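# Remove slotted part from fixture, lay it flat

## Task

Lift the machined part that has the slot cut into it out of the fixture and set it down lying flat on the table, while both unmachined blanks stay clamped in the exact spots they occupy now.

## Robot and tools

Robot: two arms, left_arm (the robot's own left, on the +y side) and right_arm, each ending in a two-finger parallel gripper. Image left and right do not match arm names. Loose objects may occasionally get nudged by something outside the robot's control.

Scene frame (used in results): origin at table-top height (z = 0) above the centre of the robot's foot, +x forward over the table, +y to the robot's left, +z up. The table top starts near x = +0.15 m and may be rotated relative to the robot. end_effector_position (m) and end_effector_quat_wxyz report each gripper; they can be off by a few cm, more at long reach. The reported position is the spot between the finger pads, roughly 1 cm short of the fingertips. Fingers point along the gripper's +z and open along its y.

Command frame: every pose offset is expressed along the axes of that arm's own Hand target, not the scene frame.

A row is always 14 numbers in [-1, 1], in one flat list covering both arms: dx, dy, dz, rx, ry, rz, opening for left_arm, then the same seven for right_arm. dx..rz are offsets from the arm's Hand target as it stood when the action or move began (not from the previous row); 1.0 equals 0.6 m for dx/dy/dz or 180 degrees for the rotation. rx, ry, rz form a single rotation vector. Opening is absolute, not an offset: +1 fully open (0.094 m), -1 closed. Sending six zeros re-requests the current Hand target; repeating a nonzero offset moves further. To leave a gripper unchanged, resend its current opening, since 0 means half open.

execute_actions(actions, cameras): actions is a list of actions; each action is a list of up to 15 rows, each row run for one 1/30 s step, the last row held for any remaining of the 15 steps. An empty list just returns state and images. cameras chooses images: omitted/null/["all"] gives all, [] gives none, an unknown name invalidates the call.

move(target, speed, blend, opening_speed, blocking, cameras): straight-line paths toward target, which is one 14-number row or a list of up to 15 rows; all rows are offsets from the same starting Hand targets. speed is path top speed in m/s, 0.002 to 4.3 (default 0.25), one value or one per target; rotation is capped at twice that in rad/s. blend (m) rounds corners between listed targets. opening_speed (0.2 or more, scale units per second) ramps the fingers; use a low value when grasping delicate items. blocking=false returns after about 0.5 s while the move continues. Moves last at least 0.5 s and at most 10 s of path; they do not avoid obstacles or the other arm. Grippers lag and can overshoot speed, especially with a nearly straight arm. Steer clear of passing near an arm's own base, which can flip its shoulder posture. The result adds a move: line giving the ending (done, off_target, moving, held, fault) and limits (paced = pose clipped, held = steps withheld). done means within 10 mm and 2 degrees; neither done nor off_target tells you about contact.

wait(seconds 0 to 10, cameras): lets time pass holding commands; a running move keeps going. stop(cameras): brakes the running move. zoom_image(camera, region [x0, y0, x1, y1] in pixels, at most 504 by 504): close-up of the latest image from cam_head_left, cam_head_right, cam_left_wrist or cam_right_wrist (each 896x504). finished_scene(scene): ends the current scene, given its number; irreversible, so call it only once the part lies flat and stays so without the robot.

Reading results: Hand target is the last commanded pose after clipping; the next offsets start from it. The controller limits commanded orientation to within 40 degrees of the measured one per step. Grippers often rest a cm or more short of target from friction or weight; re-send the missing distance. grip_measured is the measured opening on the -1..+1 scale (reads slightly wide when empty, a bit narrower than a firmly held hard part). grip_effort_nm is motor effort, negative closing; it does not equal pad force. Joint torques include arm weight; readings 3 and 4 wrap at ±28 N m. "within noise" on joint velocities means the arm is still. Action results list some step positions; move and wait results do not. Tool commands shows current commands.

Grasping: the gripper's force limit kicks in roughly 0.05 below the first-touch reading (0.11 or more on small/round items); squeeze is about 50 to 64 N per pad. To release, command well above grip_measured.

Avoid: dropping the part or releasing it while moving; fast impacts and hard presses (speed and overshoot past contact raise force); anything leaving the table; disturbing the clamped blanks or their clamps; gripper-to-gripper or arm-to-arm contact, including closing on the other arm's fingers (the clearance check does not guard grippers or wrist cameras); long pushes into unreachable poses, heavy holds or stretched arms, which heat motors. A MOTOR HOT line appears at 85 °C; at 100 °C an OVER-TEMPERATURE FAULT drops that arm for 30 to 60 s or more. Joint ranges (rad): waist -2.880 to 2.880, shoulder 0.000 to 3.142, elbow 0.000 to 3.019 (straight at 2.964), wrist pitch -1.693 to 1.571, wrist yaw -1.571 to 1.571, wrist roll -2.094 to 2.094. Thinking time lets the simulation run on.

Each tool is called after "Call:" by a JSON object that holds its "op" and its "data".

## Session

Call:
{"op": "execute_actions", "data": {"actions": [], "cameras": ["cam_head_left","cam_head_right"]}}

Scene clock: 0.00 s.
left_arm: end_effector_position=(+0.3537, +0.2657, +0.1743) grip_measured=+1.000 grip_effort_nm=n/a end_effector_quat_wxyz=(+0.004, +0.429, +0.903, -0.014) | right_arm: end_effector_position=(+0.3086, -0.1093, +0.2331) grip_measured=+1.000 grip_effort_nm=n/a end_effector_quat_wxyz=(-0.220, +0.071, -0.955, +0.187)
Joint positions: left_arm=[1.173 1.336 0.664 -0.605 -0.094 0.896 0.094] | right_arm=[2.802 1.365 0.579 -0.573 0.884 0.616 0.094]
Joint velocities: within noise
Joint torques (N m): no reading
Motor temperatures (°C): left_arm=[27 28 34 26 27 29 27] | right_arm=[26 27 31 28 26 25 27]
Heat: left arm: hottest elbow 34 °C; right arm: hottest elbow 31 °C.
Hand target: left_arm +0.3610, +0.2661, +0.1766; +0.010, +0.428, +0.904, -0.012 | right_arm +0.3166, -0.1028, +0.2395; +0.229, -0.065, +0.955, -0.180
Tool commands: left_gripper/opening=+1.0 right_gripper/opening=+1.0
Images, in order (width x height): cam_head_left 896x504, cam_head_right 896x504.

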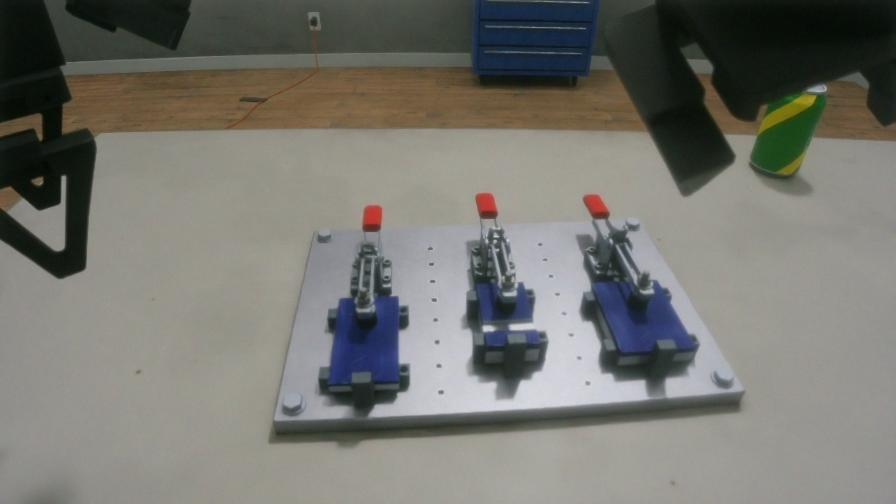

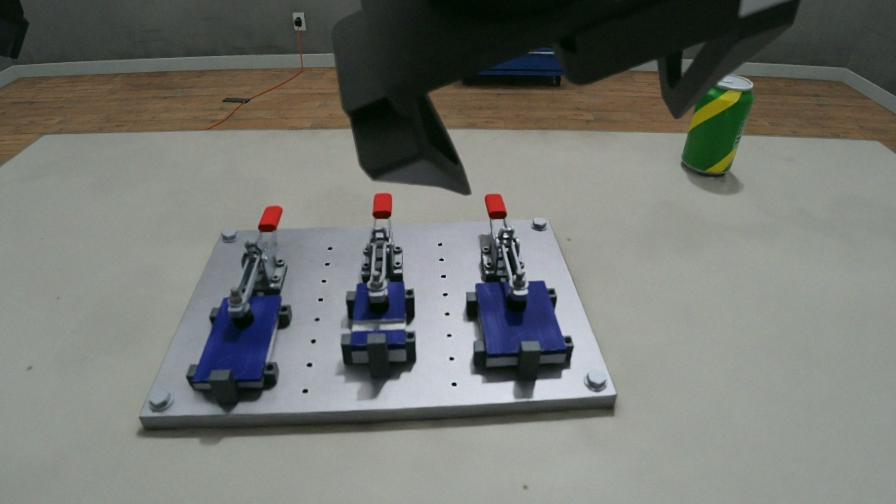

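Call:
{"op": "move", "data": {"target": [0,0,0,0,0,0,1.0,-0.2903,0.2355,0.3089,-0.1153,0.0452,0.0399,0.1], "speed": 0.3, "cameras": ["cam_right_wrist"]}}

Scene clock: 55.87 s.
left_arm: end_effector_position=(+0.3537, +0.2657, +0.1743) grip_measured=+1.000 grip_effort_nm=-0.002 end_effector_quat_wxyz=(+0.004, +0.429, +0.903, -0.014) | right_arm: end_effector_position=(+0.5345, +0.0024, +0.0998) grip_measured=+0.102 grip_effort_nm=-0.129 end_effector_quat_wxyz=(-0.148, +0.034, -0.988, -0.002)
Joint positions: left_arm=[1.173 1.336 0.664 -0.605 -0.094 0.896 0.094] | right_arm=[2.471 1.951 1.21 -0.338 0.366 0.328 0.052]
Joint velocities: within noise
Joint torques (N m): left_arm=[0.26 -11.52 5.71 0.16 0.11 -0.02] | right_arm=[5.42 -16.97 9.65 0.81 -0.05 -0.08]
Motor temperatures (°C): left_arm=[27 30 38 26 28 29 27] | right_arm=[27 28 36 28 27 25 27]
Heat: left arm: hottest elbow 38 °C; right arm: hottest elbow 36 °C.
Hand target: left_arm +0.3610, +0.2661, +0.1766; +0.010, +0.428, +0.904, -0.012 | right_arm +0.5503, +0.0059, +0.1046; +0.156, -0.033, +0.987, +0.005
Off the commanded pose: left_arm 0.008 m, 1 deg | right_arm 0.017 m, 1 deg.
move: off_target (right_arm)
Images, in order (width x height): cam_right_wrist 896x504.

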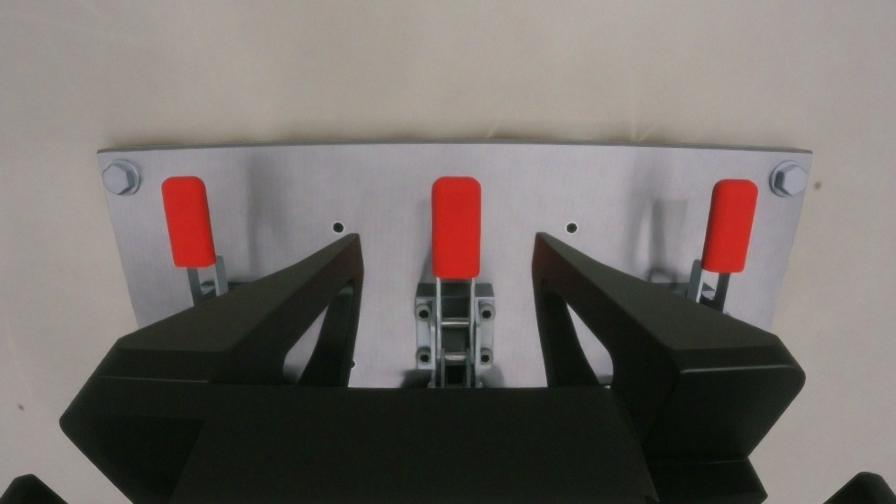

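Call:
{"op": "move", "data": {"target": [[0,0,0,0,0,0,1.0,0.0399,-0.005,0.0852,0,0,0,0.1],[0,0,0,0,0,0,1.0,0.0399,-0.005,0.0852,0,0,0,-0.75],[0,0,0,0,0,0,1.0,0.0377,-0.005,0.0246,0,0,0,-0.75],[0,0,0,0,0,0,1.0,0.0459,-0.005,-0.0044,0,0,0,-0.75],[0,0,0,0,0,0,1.0,0.0813,-0.005,-0.0299,0,0,0,-0.75],[0,0,0,0,0,0,1.0,0.1178,-0.005,-0.0365,0,0,0,-0.75],[0,0,0,0,0,0,1.0,0.1053,-0.005,0.0061,0,0,0,-0.75],[0,0,0,0,0,0,1.0,0.1053,-0.005,0.0061,0,0,0,0.28],[0,0,0,0,0,0,1.0,0.0605,-0.005,-0.1318,0,0,0,0.28],[0,0,0,0,0,0,1.0,0.2040,-0.0017,-0.1433,0,0,0,0.28],[0,0,0,0,0,0,1.0,0.2195,-0.0017,-0.0958,0,0,0,0.28]], "speed": [0.15,0.1,0.08,0.08,0.08,0.08,0.1,0.1,0.2,0.25,0.2], "blend": [0,0,0.005,0.005,0.005,0,0,0,0.015,0.015,0], "opening_speed": 1.0, "cameras": ["cam_right_wrist","cam_head_left","cam_head_right"]}}

Scene clock: 109.77 s.
left_arm: end_effector_position=(+0.3537, +0.2657, +0.1743) grip_measured=+1.000 grip_effort_nm=-0.007 end_effector_quat_wxyz=(+0.004, +0.429, +0.903, -0.014) | right_arm: end_effector_position=(+0.4047, -0.0098, +0.1175) grip_measured=+0.278 grip_effort_nm=0.120 end_effector_quat_wxyz=(-0.149, +0.036, -0.988, -0.001)
Joint positions: left_arm=[1.173 1.336 0.664 -0.605 -0.094 0.896 0.094] | right_arm=[2.595 1.778 0.846 -0.192 0.424 0.443 0.06]
Joint velocities: within noise
Joint torques (N m): left_arm=[0.26 -11.52 5.71 0.16 0.11 -0.02] | right_arm=[5.42 -13.33 5.55 1.65 0.26 0.03]
Motor temperatures (°C): left_arm=[27 31 39 26 28 29 27] | right_arm=[27 29 38 28 27 25 28]
Heat: left arm: hottest elbow 39 °C; right arm: hottest elbow 38 °C.
Hand target: left_arm +0.3610, +0.2661, +0.1766; +0.010, +0.428, +0.904, -0.012 | right_arm +0.4077, -0.0046, +0.1187; +0.156, -0.032, +0.987, +0.005
Off the commanded pose: left_arm 0.008 m, 1 deg | right_arm 0.006 m, 1 deg.
move: done; target 2's new opening was sent with right_arm's hand 0.022 m and 2 deg from that target; target 8's new opening was sent with right_arm's hand 0.016 m and 0 deg from that target
Images, in order (width x height): cam_head_left 896x504, cam_head_right 896x504, cam_right_wrist 896x504.

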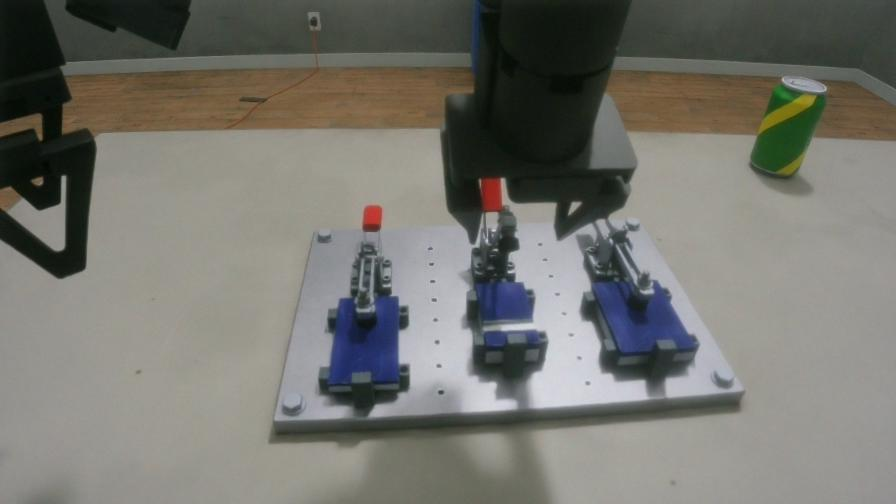

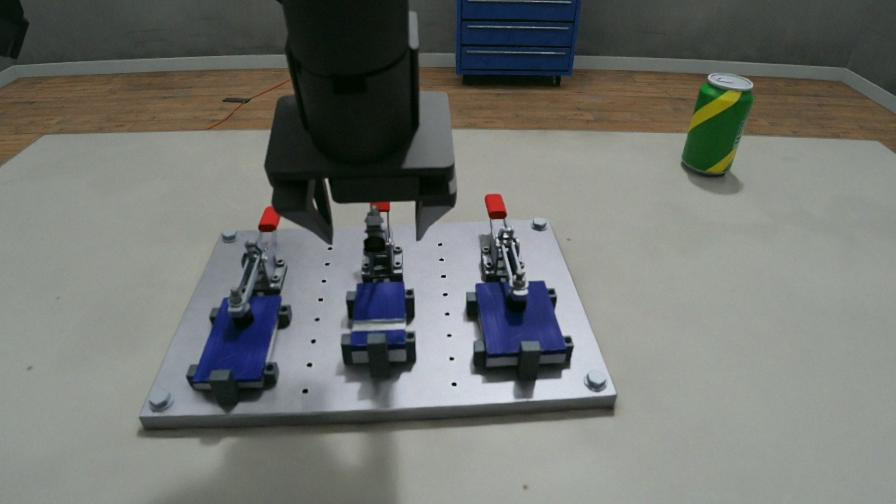

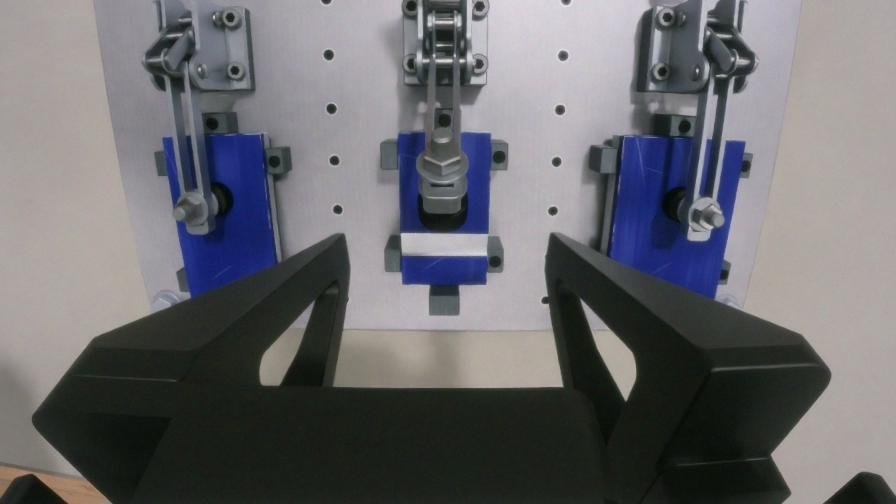

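Call:
{"op": "zoom_image", "data": {"camera": "cam_head_right", "region": [300, 150, 600, 400]}}

Call:
{"op": "zoom_image", "data": {"camera": "cam_head_left", "region": [400, 150, 700, 400]}}

Scaled by 1.680 from the camera's 896x504 image, which has a finer 1280x720 frame.

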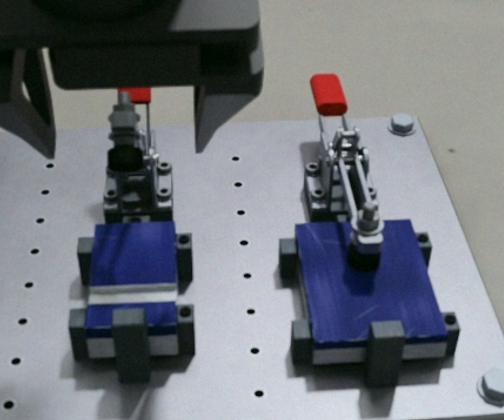

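Scaled by 1.680 from the camera's 896x504 image, which has a finer 1280x720 frame.

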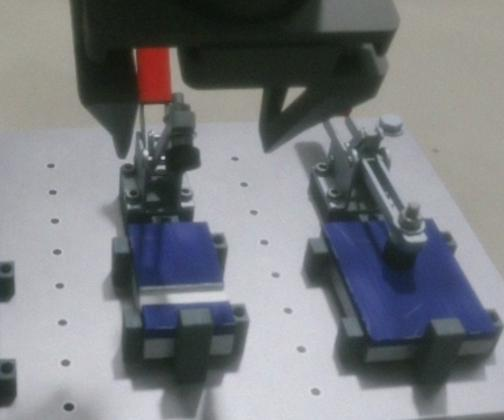

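Call:
{"op": "move", "data": {"target": [[0,0,0,0,0,0,1.0,0,0,0,0,0,0,-0.95],[0,0,0,0,0,0,1.0,0.0052,0,0.0159,0,0,0,-0.95],[0,0,0,0,0,0,1.0,-0.0535,0,0.0349,0,0,0,-0.95],[0,0,0,0,0,0,1.0,0.0159,0,-0.0052,0,0,0,-0.95],[0,0,0,0,0,0,1.0,0.0159,0,-0.0052,0,0,0,0.28]], "speed": [0.1,0.1,0.08,0.15,0.1], "opening_speed": 2.0, "cameras": ["cam_right_wrist","cam_head_left","cam_head_right"]}}

Scene clock: 179.47 s.
left_arm: end_effector_position=(+0.3537, +0.2657, +0.1743) grip_measured=+1.000 grip_effort_nm=-0.012 end_effector_quat_wxyz=(+0.004, +0.429, +0.903, -0.014) | right_arm: end_effector_position=(+0.3917, -0.0152, +0.1058) grip_measured=+0.277 grip_effort_nm=0.120 end_effector_quat_wxyz=(-0.139, +0.035, -0.990, +0.007)
Joint positions: left_arm=[1.173 1.336 0.664 -0.605 -0.094 0.896 0.094] | right_arm=[2.596 1.798 0.826 -0.179 0.429 0.455 0.06]
Joint velocities: within noise
Joint torques (N m): left_arm=[0.26 -11.52 5.7 0.16 0.11 -0.02] | right_arm=[7 -15.44 4.89 1.61 0.21 0.01]
Motor temperatures (°C): left_arm=[27 31 40 26 28 29 27] | right_arm=[27 30 36 28 27 25 27]
Heat: left arm: hottest elbow 40 °C; right arm: hottest elbow 36 °C.
Hand target: left_arm +0.3610, +0.2661, +0.1766; +0.010, +0.428, +0.904, -0.012 | right_arm +0.3978, -0.0051, +0.1189; +0.156, -0.032, +0.987, +0.005
Off the commanded pose: left_arm 0.008 m, 1 deg | right_arm 0.017 m, 2 deg.
move: off_target (right_arm); target 5's new opening was sent with right_arm's hand 0.017 m and 2 deg from that target
Images, in order (width x height): cam_head_left 896x504, cam_head_right 896x504, cam_right_wrist 896x504.

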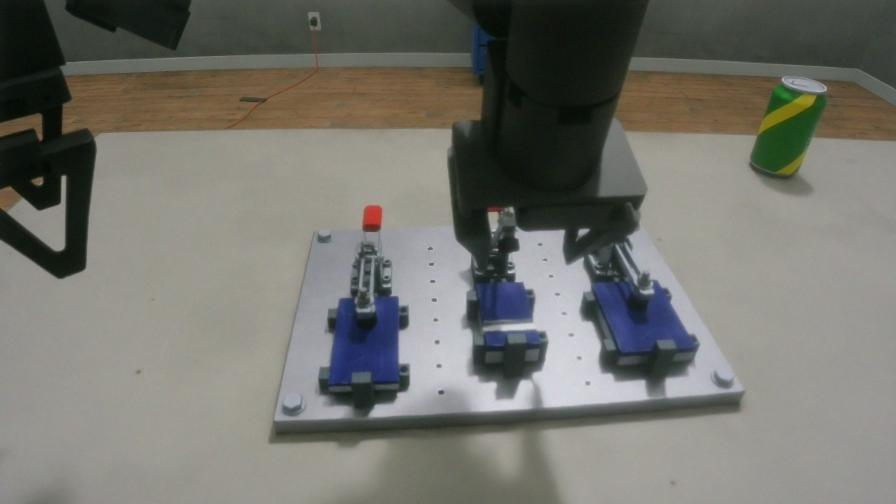

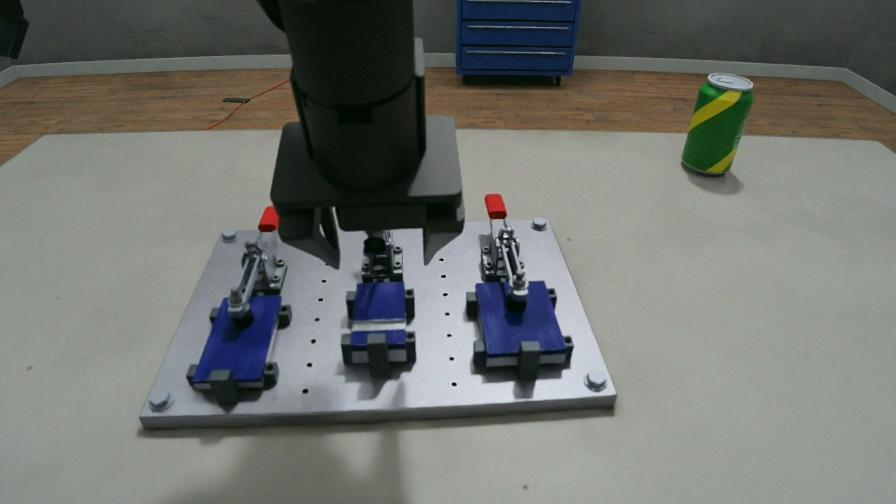

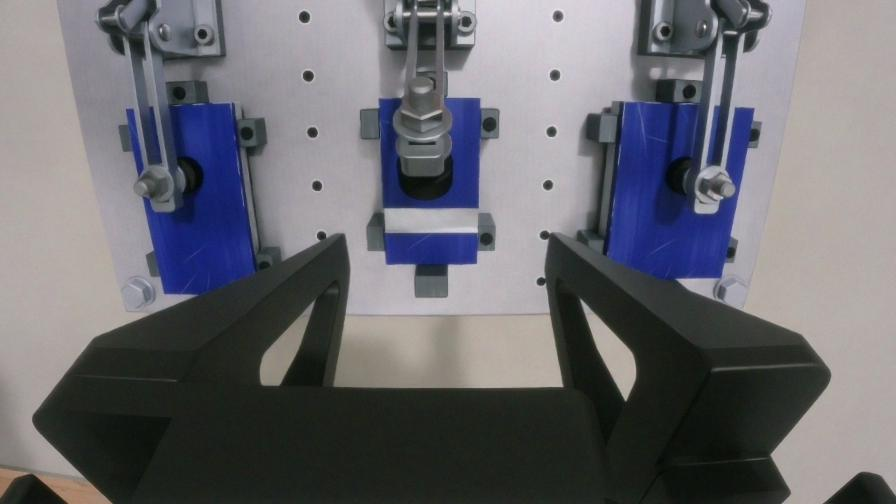

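Call:
{"op": "zoom_image", "data": {"camera": "cam_head_right", "region": [300, 150, 550, 350]}}

Call:
{"op": "zoom_image", "data": {"camera": "cam_head_left", "region": [430, 150, 680, 350]}}

Scaled by 2.016 from the camera's 896x504 image, which has a finer 1280x720 frame.

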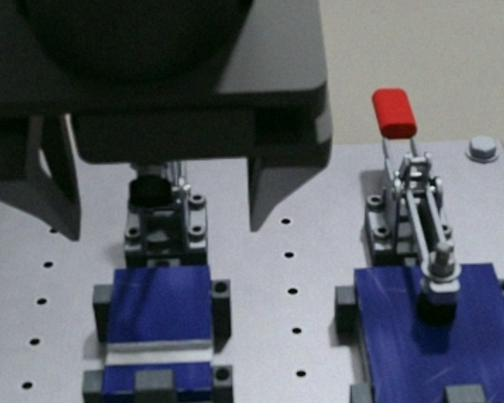

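Scaled by 2.016 from the camera's 896x504 image, which has a finer 1280x720 frame.

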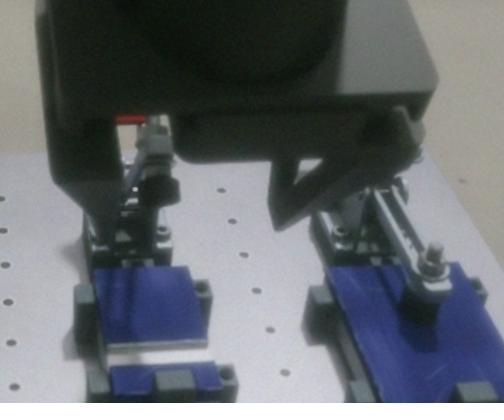

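Call:
{"op": "move", "data": {"target": [0,0,0,0,0,0,1.0,-0.0463,0.0083,-0.1426,0,0,0,0.28], "speed": 0.25}}

Call:
{"op": "zoom_image", "data": {"camera": "cam_head_right", "region": [300, 130, 550, 330]}}

Call:
{"op": "zoom_image", "data": {"camera": "cam_head_left", "region": [400, 130, 650, 330]}}

Scene clock: 224.50 s.
left_arm: end_effector_position=(+0.3537, +0.2657, +0.1743) grip_measured=+1.000 grip_effort_nm=-0.007 end_effector_quat_wxyz=(+0.004, +0.429, +0.903, -0.014) | right_arm: end_effector_position=(+0.3841, -0.0138, +0.1929) grip_measured=+0.278 grip_effort_nm=0.120 end_effector_quat_wxyz=(-0.140, +0.038, -0.989, +0.007)
Joint positions: left_arm=[1.173 1.336 0.664 -0.605 -0.094 0.896 0.094] | right_arm=[2.669 1.576 0.829 -0.434 0.459 0.524 0.06]
Joint velocities: within noise
Joint torques (N m): left_arm=[0.26 -11.52 5.71 0.16 0.11 -0.02] | right_arm=[5.83 -13.39 9.65 0.76 0.26 0.08]
Motor temperatures (°C): left_arm=[27 31 40 26 28 29 27] | right_arm=[27 32 34 28 27 25 27]
Heat: left arm: hottest elbow 40 °C; right arm: hottest elbow 34 °C.
Hand target: left_arm +0.3610, +0.2661, +0.1766; +0.010, +0.428, +0.904, -0.012 | right_arm +0.3975, -0.0001, +0.2088; +0.156, -0.033, +0.987, +0.005
Off the commanded pose: left_arm 0.008 m, 1 deg | right_arm 0.025 m, 2 deg.
move: off_target (right_arm)

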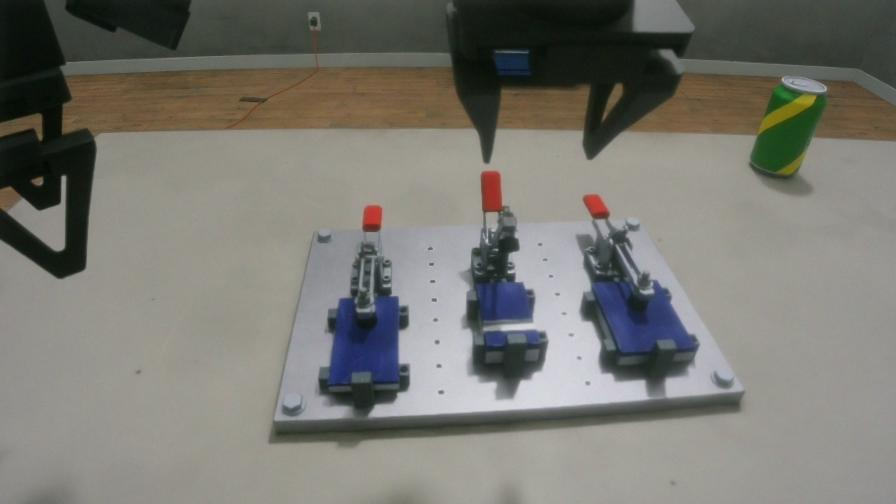

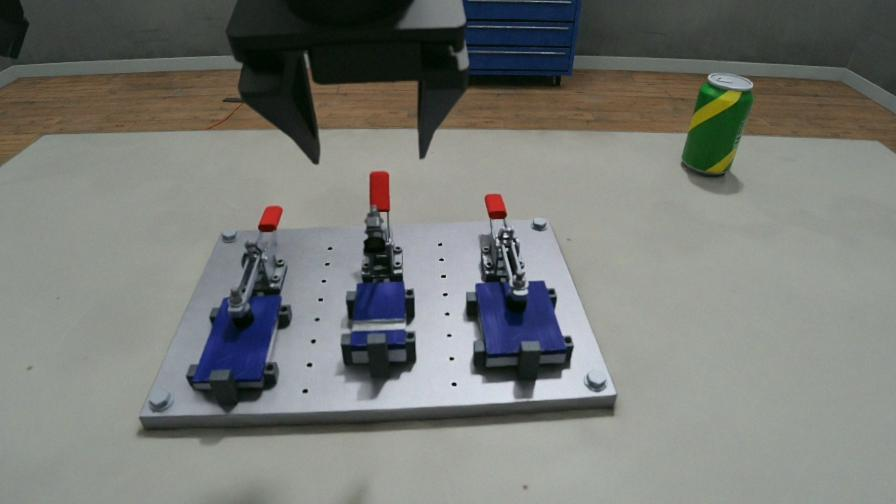

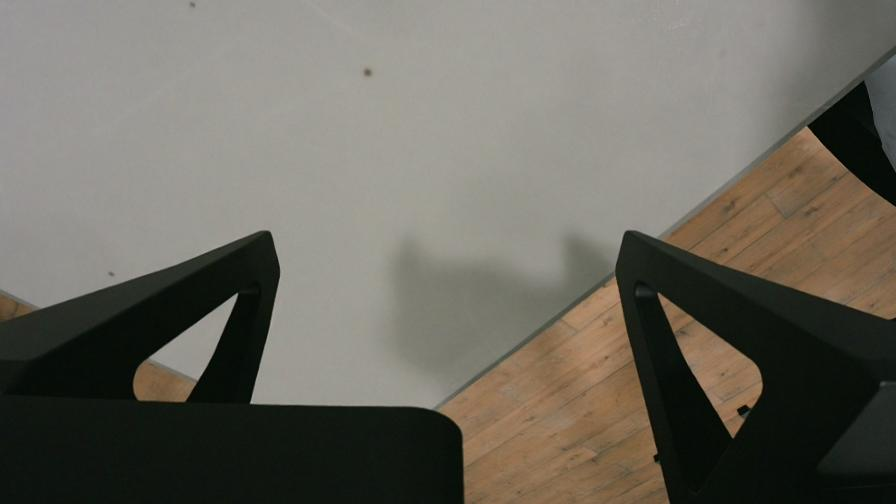

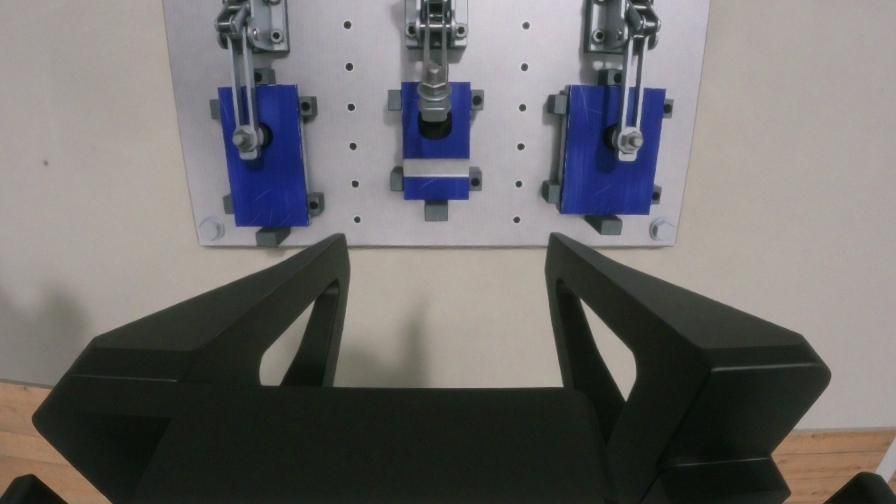

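Scaled by 2.016 from the camera's 896x504 image, which has a finer 1280x720 frame.

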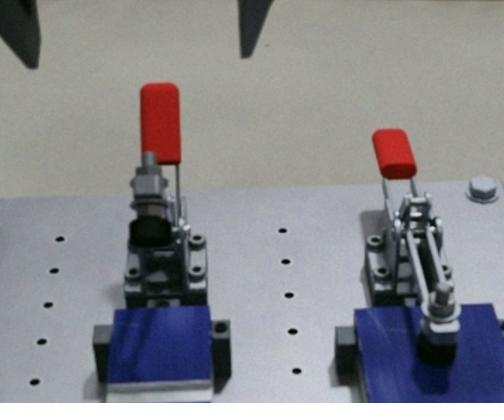

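Scaled by 2.016 from the camera's 896x504 image, which has a finer 1280x720 frame.

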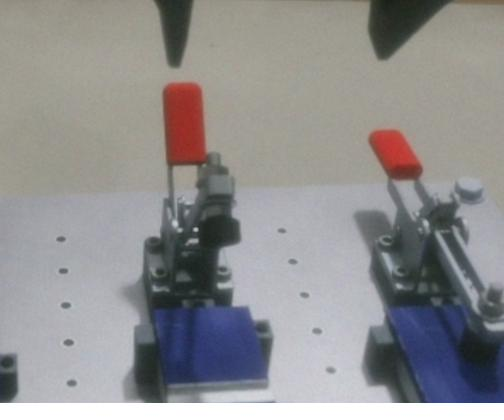

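Call:
{"op": "move", "data": {"target": [[0,0,0,0,0,0,1.0,0.0418,-0.0087,0.1458,0,0,0,-0.95],[0,0,0,0,0,0,1.0,-0.0486,-0.0087,0.1857,0,0,0,-0.95],[0,0,0,0,0,0,1.0,-0.0549,-0.0087,0.1878,0,0,0,-0.95],[0,0,0,0,0,0,1.0,0.0498,-0.0087,0.1433,0,0,0,-0.95],[0,0,0,0,0,0,1.0,0.0498,-0.0087,0.1433,0,0,0,0.28]], "speed": [0.2,0.08,0.01,0.15,0.1], "opening_speed": 2.0, "cameras": ["cam_right_wrist","cam_head_left","cam_head_right"]}}

Call:
{"op": "zoom_image", "data": {"camera": "cam_head_right", "region": [300, 130, 550, 330]}}

Scene clock: 263.73 s.
left_arm: end_effector_position=(+0.3537, +0.2657, +0.1743) grip_measured=+1.000 grip_effort_nm=-0.012 end_effector_quat_wxyz=(+0.004, +0.429, +0.903, -0.014) | right_arm: end_effector_position=(+0.3885, -0.0161, +0.1047) grip_measured=+0.277 grip_effort_nm=0.110 end_effector_quat_wxyz=(-0.138, +0.036, -0.990, +0.007)
Joint positions: left_arm=[1.173 1.336 0.664 -0.605 -0.094 0.896 0.094] | right_arm=[2.598 1.799 0.818 -0.174 0.43 0.456 0.06]
Joint velocities: within noise
Joint torques (N m): left_arm=[0.26 -11.52 5.71 0.16 0.11 -0.02] | right_arm=[6.77 -15.74 4.83 1.68 0.24 0.04]
Motor temperatures (°C): left_arm=[27 31 40 26 28 29 27] | right_arm=[27 31 38 28 27 25 27]
Heat: left arm: hottest elbow 40 °C; right arm: hottest elbow 38 °C.
Hand target: left_arm +0.3610, +0.2661, +0.1766; +0.010, +0.428, +0.904, -0.012 | right_arm +0.3960, -0.0055, +0.1179; +0.156, -0.032, +0.987, +0.005
Off the commanded pose: left_arm 0.008 m, 1 deg | right_arm 0.018 m, 3 deg.
move: off_target (right_arm); target 5's new opening was sent with right_arm's hand 0.018 m and 3 deg from that target
Images, in order (width x height): cam_head_left 896x504, cam_head_right 896x504, cam_right_wrist 896x504.

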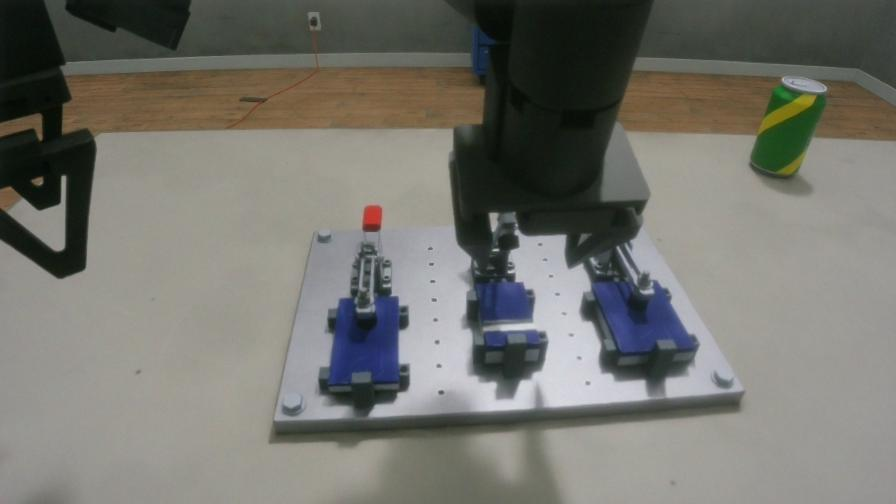

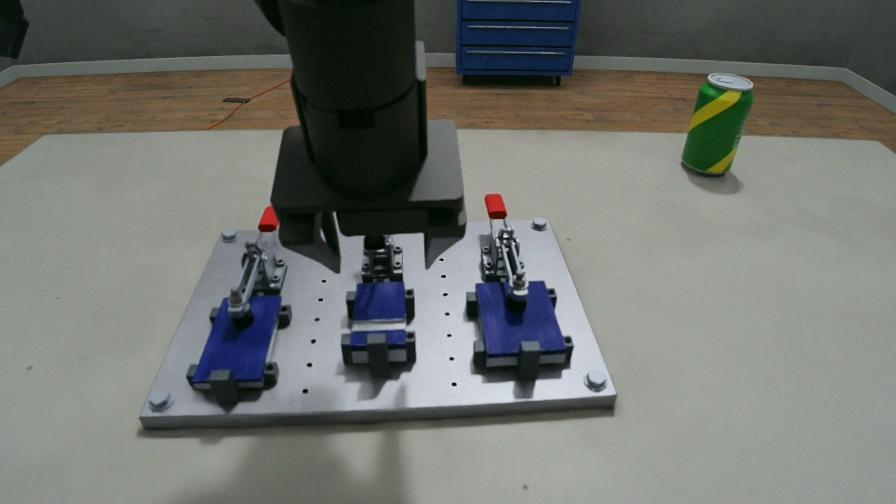

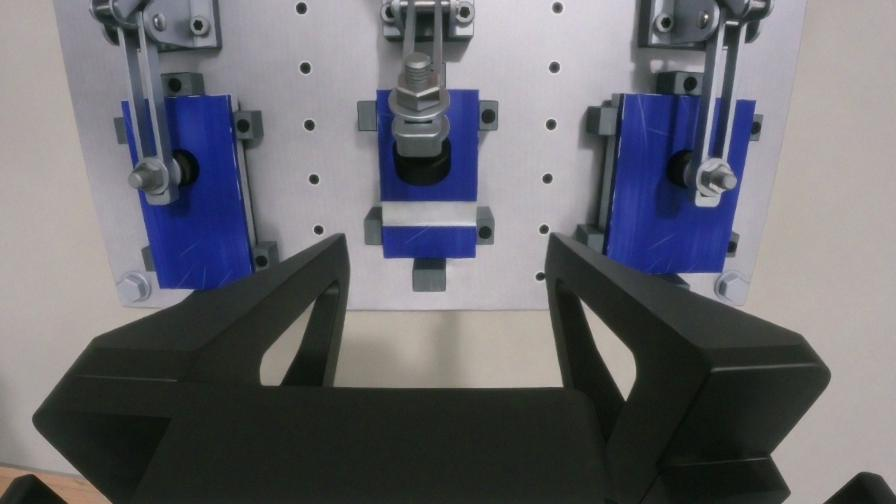

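Scaled by 2.016 from the camera's 896x504 image, which has a finer 1280x720 frame.

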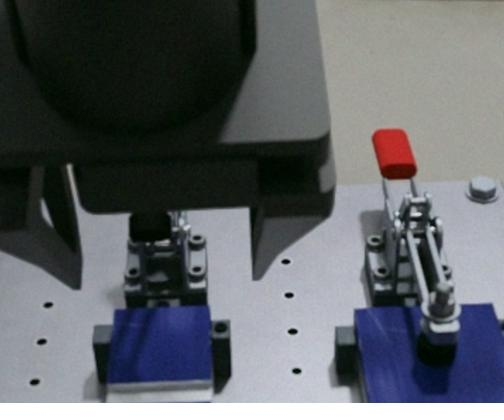

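Call:
{"op": "move", "data": {"target": [[0,0,0,0,0,0,1.0,0,0,0,0,0,0,-0.95],[0,0,0,0,0,0,1.0,-0.0099,0.014,-0.009,0,0,0,-0.95],[0,0,0,0,0,0,1.0,-0.1019,0.014,0.0208,0,0,0,-0.95]], "speed": [0.1,0.05,0.08], "opening_speed": 2.0, "cameras": ["cam_right_wrist","cam_head_left","cam_head_right"]}}

Call:
{"op": "zoom_image", "data": {"camera": "cam_head_right", "region": [300, 130, 550, 330]}}

Scene clock: 294.70 s.
left_arm: end_effector_position=(+0.3537, +0.2657, +0.1743) grip_measured=+1.000 grip_effort_nm=-0.012 end_effector_quat_wxyz=(+0.004, +0.429, +0.903, -0.014) | right_arm: end_effector_position=(+0.4425, +0.0037, +0.1217) grip_measured=-0.948 grip_effort_nm=-0.120 end_effector_quat_wxyz=(-0.150, +0.035, -0.988, -0.002)
Joint positions: left_arm=[1.173 1.336 0.664 -0.605 -0.094 0.896 0.094] | right_arm=[2.575 1.815 0.96 -0.257 0.414 0.424 0.002]
Joint velocities: within noise
Joint torques (N m): left_arm=[0.32 -11.52 5.71 0.14 0.11 -0.02] | right_arm=[4.84 -15.03 8.55 0.92 0.03 -0.1]
Motor temperatures (°C): left_arm=[27 31 40 26 28 29 27] | right_arm=[27 32 36 28 27 25 27]
Heat: left arm: hottest elbow 40 °C; right arm: hottest elbow 36 °C.
Hand target: left_arm +0.3610, +0.2661, +0.1766; +0.010, +0.428, +0.904, -0.012 | right_arm +0.4571, +0.0070, +0.1247; +0.156, -0.033, +0.987, +0.005
Off the commanded pose: left_arm 0.008 m, 1 deg | right_arm 0.015 m, 1 deg.
move: off_target (right_arm)
Images, in order (width x height): cam_head_left 896x504, cam_head_right 896x504, cam_right_wrist 896x504.

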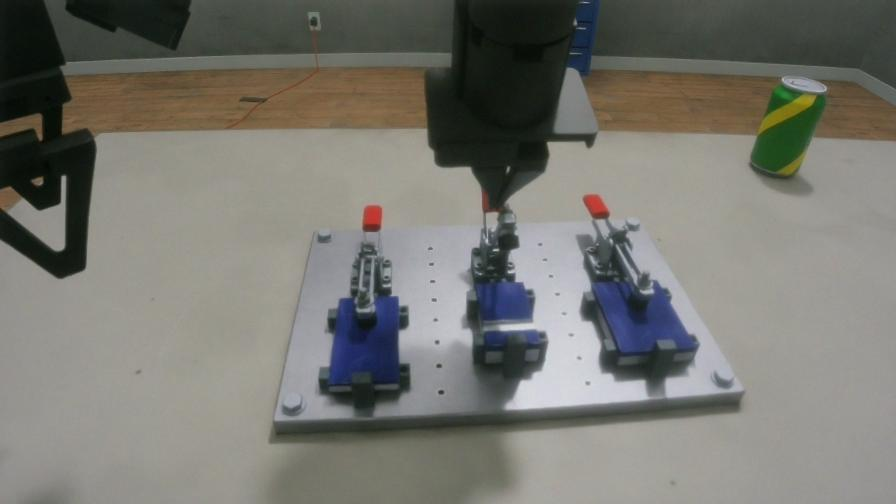

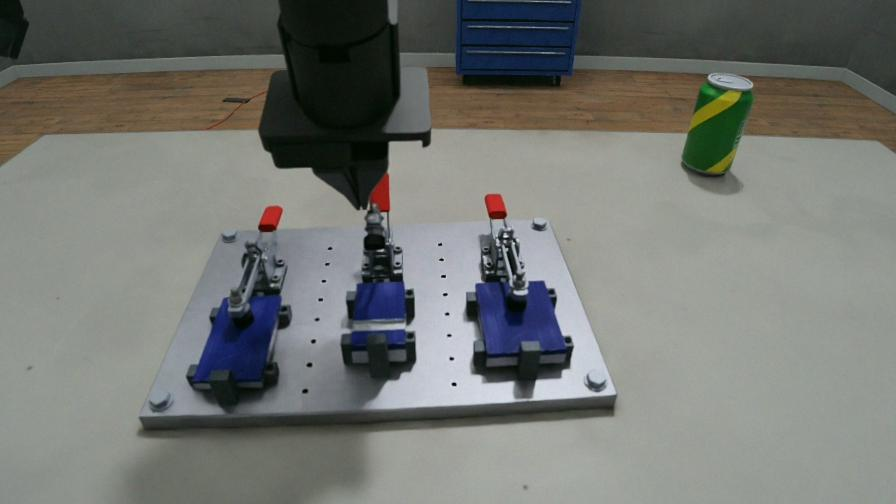

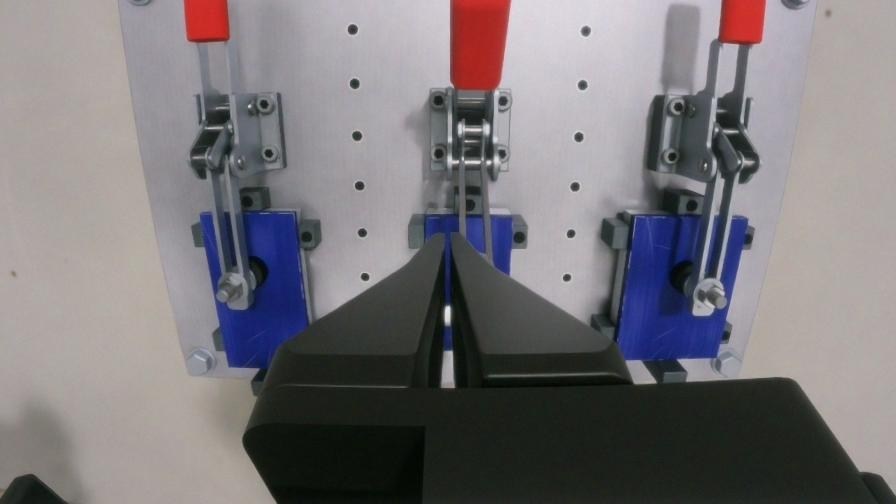

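Scaled by 2.016 from the camera's 896x504 image, which has a finer 1280x720 frame.

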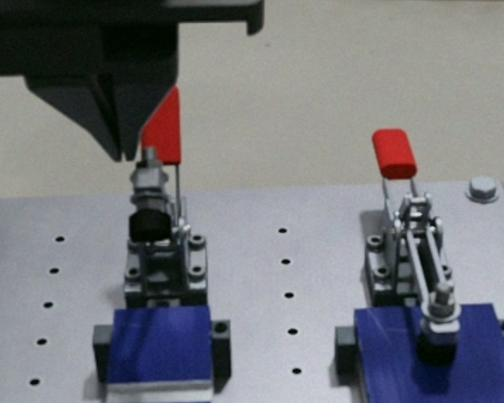

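Call:
{"op": "move", "data": {"target": [[0,0,0,0,0,0,1.0,0.0793,0,-0.0258,0,0,0,-0.95],[0,0,0,0,0,0,1.0,0.0949,-0.012,-0.0191,0,0,0,-0.95],[0,0,0,0,0,0,1.0,-0.0142,-0.0133,0.0339,0,0,0,-0.95]], "speed": [0.15,0.1,0.08], "cameras": ["cam_right_wrist","cam_head_left","cam_head_right"]}}

Call:
{"op": "zoom_image", "data": {"camera": "cam_head_right", "region": [300, 130, 550, 330]}}

Scene clock: 360.67 s.
left_arm: end_effector_position=(+0.3537, +0.2657, +0.1743) grip_measured=+1.000 grip_effort_nm=-0.012 end_effector_quat_wxyz=(+0.004, +0.429, +0.903, -0.014) | right_arm: end_effector_position=(+0.3967, -0.0073, +0.0933) grip_measured=-0.948 grip_effort_nm=-0.100 end_effector_quat_wxyz=(-0.096, +0.074, -0.993, +0.008)
Joint positions: left_arm=[1.173 1.336 0.664 -0.605 -0.094 0.896 0.094] | right_arm=[2.58 1.848 0.903 -0.278 0.377 0.391 0.002]
Joint velocities: within noise
Joint torques (N m): left_arm=[0.26 -11.52 5.71 0.14 0.11 -0.02] | right_arm=[0.79 -15.09 13.55 2.71 0.81 -0.2]
Motor temperatures (°C): left_arm=[27 31 40 26 28 29 27] | right_arm=[27 30 40 28 27 25 27]
Heat: left arm: hottest elbow 40 °C; right arm: hottest elbow 40 °C.
Hand target: left_arm +0.3610, +0.2661, +0.1766; +0.010, +0.428, +0.904, -0.012 | right_arm +0.4721, +0.0000, +0.1080; +0.156, -0.032, +0.987, +0.005
Off the commanded pose: left_arm 0.008 m, 1 deg | right_arm 0.077 m, 8 deg.
move: off_target (right_arm)
Images, in order (width x height): cam_head_left 896x504, cam_head_right 896x504, cam_right_wrist 896x504.

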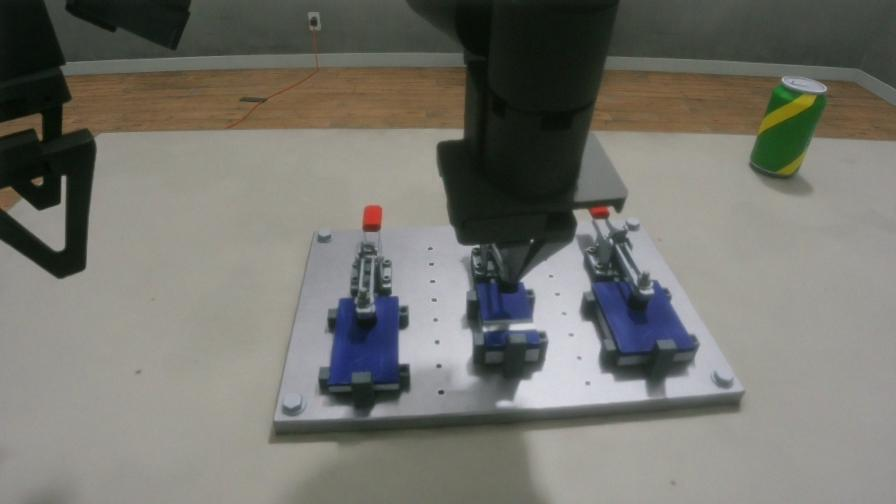

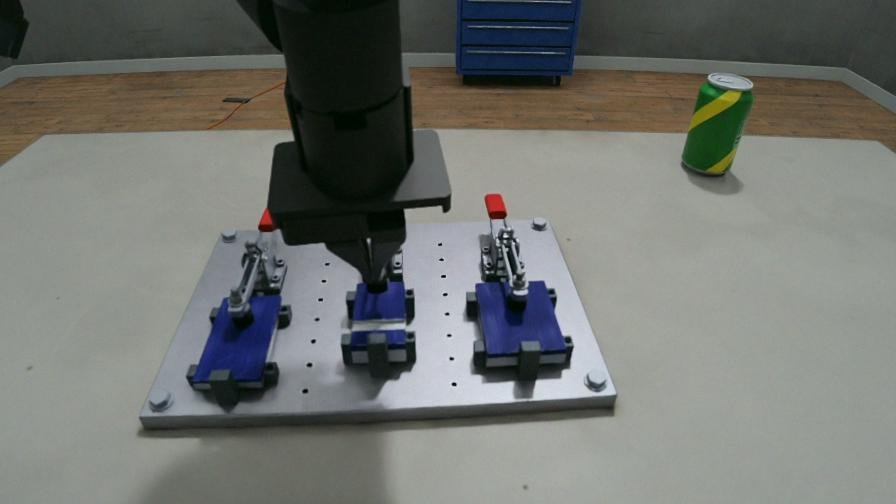

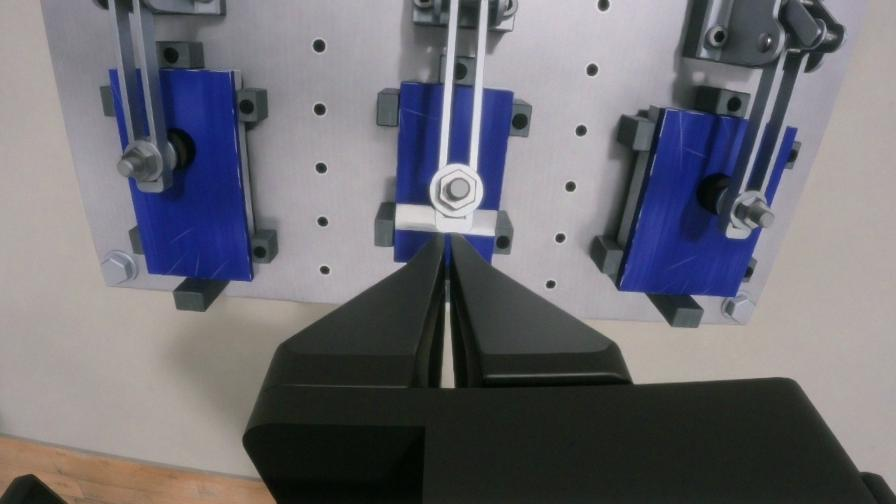

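Scaled by 2.016 from the camera's 896x504 image, which has a finer 1280x720 frame.

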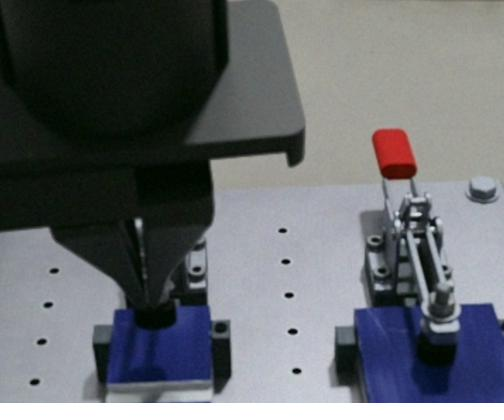

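Call:
{"op": "move", "data": {"target": [[0,0,0,0,0,0,1.0,0.1435,0,-0.0291,0,0,0,-0.95],[0,0,0,0,0,0,1.0,0.0911,0.0027,-0.1733,0,0,0,-0.95],[0,0,0,0,0,0,1.0,-0.1033,-0.0015,-0.0838,0,0,0,0.1]], "speed": [0.15,0.2,0.25], "blend": [0,0.02,0], "cameras": ["cam_right_wrist","cam_head_left","cam_head_right"]}}

Call:
{"op": "zoom_image", "data": {"camera": "cam_head_right", "region": [300, 130, 550, 330]}}

Call:
{"op": "zoom_image", "data": {"camera": "cam_head_left", "region": [400, 130, 650, 330]}}

Scene clock: 381.00 s.
left_arm: end_effector_position=(+0.3537, +0.2657, +0.1743) grip_measured=+1.000 grip_effort_nm=-0.007 end_effector_quat_wxyz=(+0.004, +0.429, +0.903, -0.014) | right_arm: end_effector_position=(+0.4991, -0.0046, +0.1669) grip_measured=+0.097 grip_effort_nm=0.120 end_effector_quat_wxyz=(-0.146, +0.034, -0.989, +0.000)
Joint positions: left_arm=[1.173 1.336 0.664 -0.605 -0.094 0.896 0.094] | right_arm=[2.526 1.767 1.105 -0.442 0.394 0.383 0.052]
Joint velocities: within noise
Joint torques (N m): left_arm=[0.26 -11.52 5.71 0.14 0.11 -0.02] | right_arm=[5.66 -15.33 10.73 0.87 -0.03 -0.11]
Motor temperatures (°C): left_arm=[27 31 40 26 28 29 27] | right_arm=[27 30 46 28 28 25 27]
Heat: left arm: hottest elbow 40 °C; right arm: hottest elbow 46 °C.
Hand target: left_arm +0.3610, +0.2661, +0.1766; +0.010, +0.428, +0.904, -0.012 | right_arm +0.5156, +0.0018, +0.1750; +0.156, -0.032, +0.987, +0.005
Off the commanded pose: left_arm 0.008 m, 1 deg | right_arm 0.019 m, 1 deg.
move: off_target (right_arm); target 3's new opening was sent with right_arm's hand 0.019 m and 1 deg from that target
Images, in order (width x height): cam_head_left 896x504, cam_head_right 896x504, cam_right_wrist 896x504.

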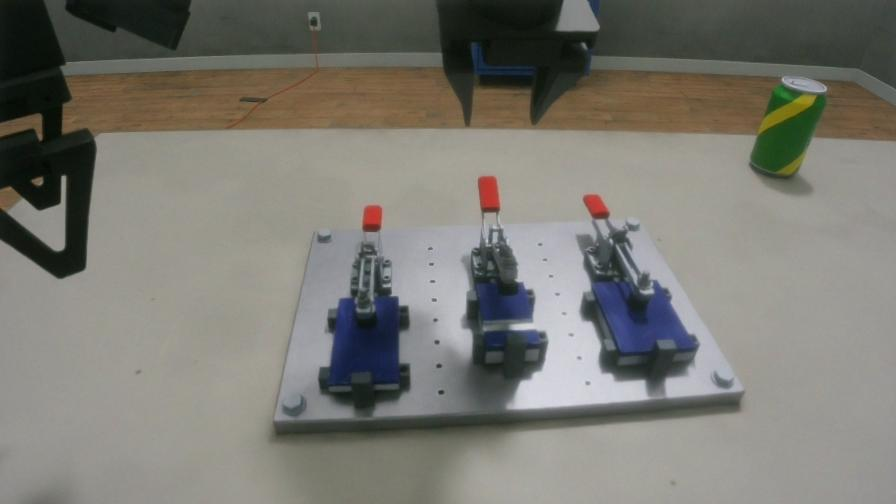

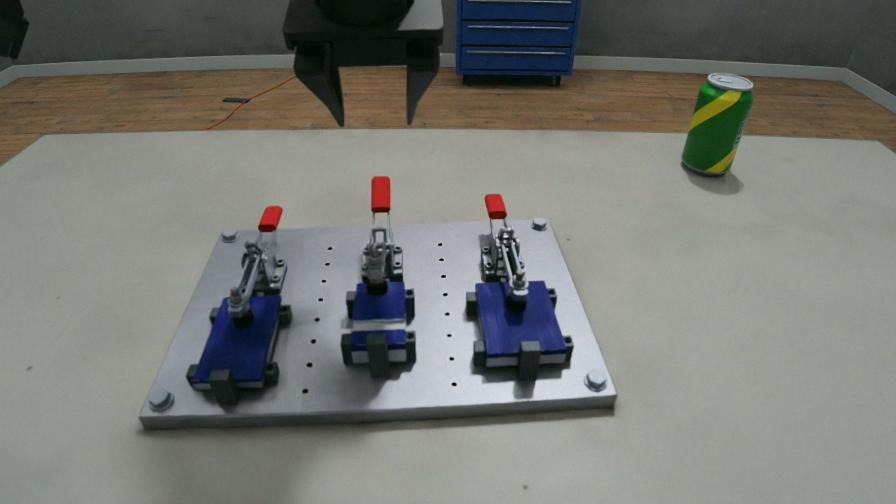

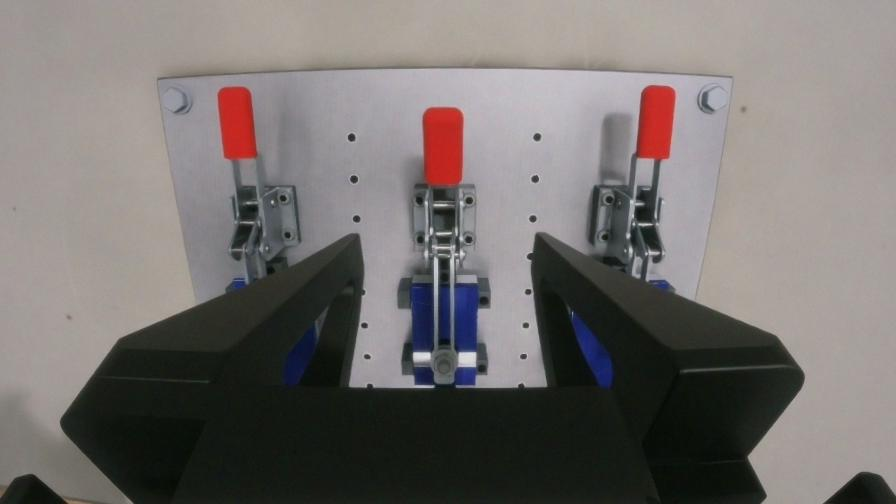

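Scaled by 2.016 from the camera's 896x504 image, which has a finer 1280x720 frame.

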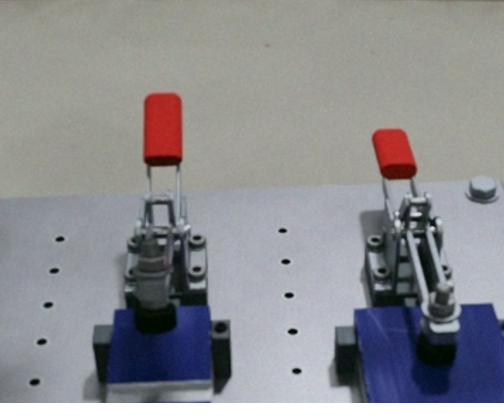

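Scaled by 2.016 from the camera's 896x504 image, which has a finer 1280x720 frame.

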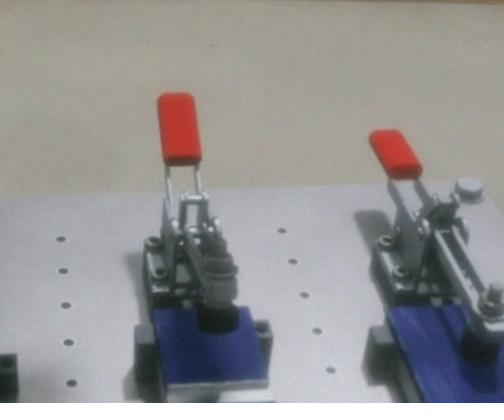

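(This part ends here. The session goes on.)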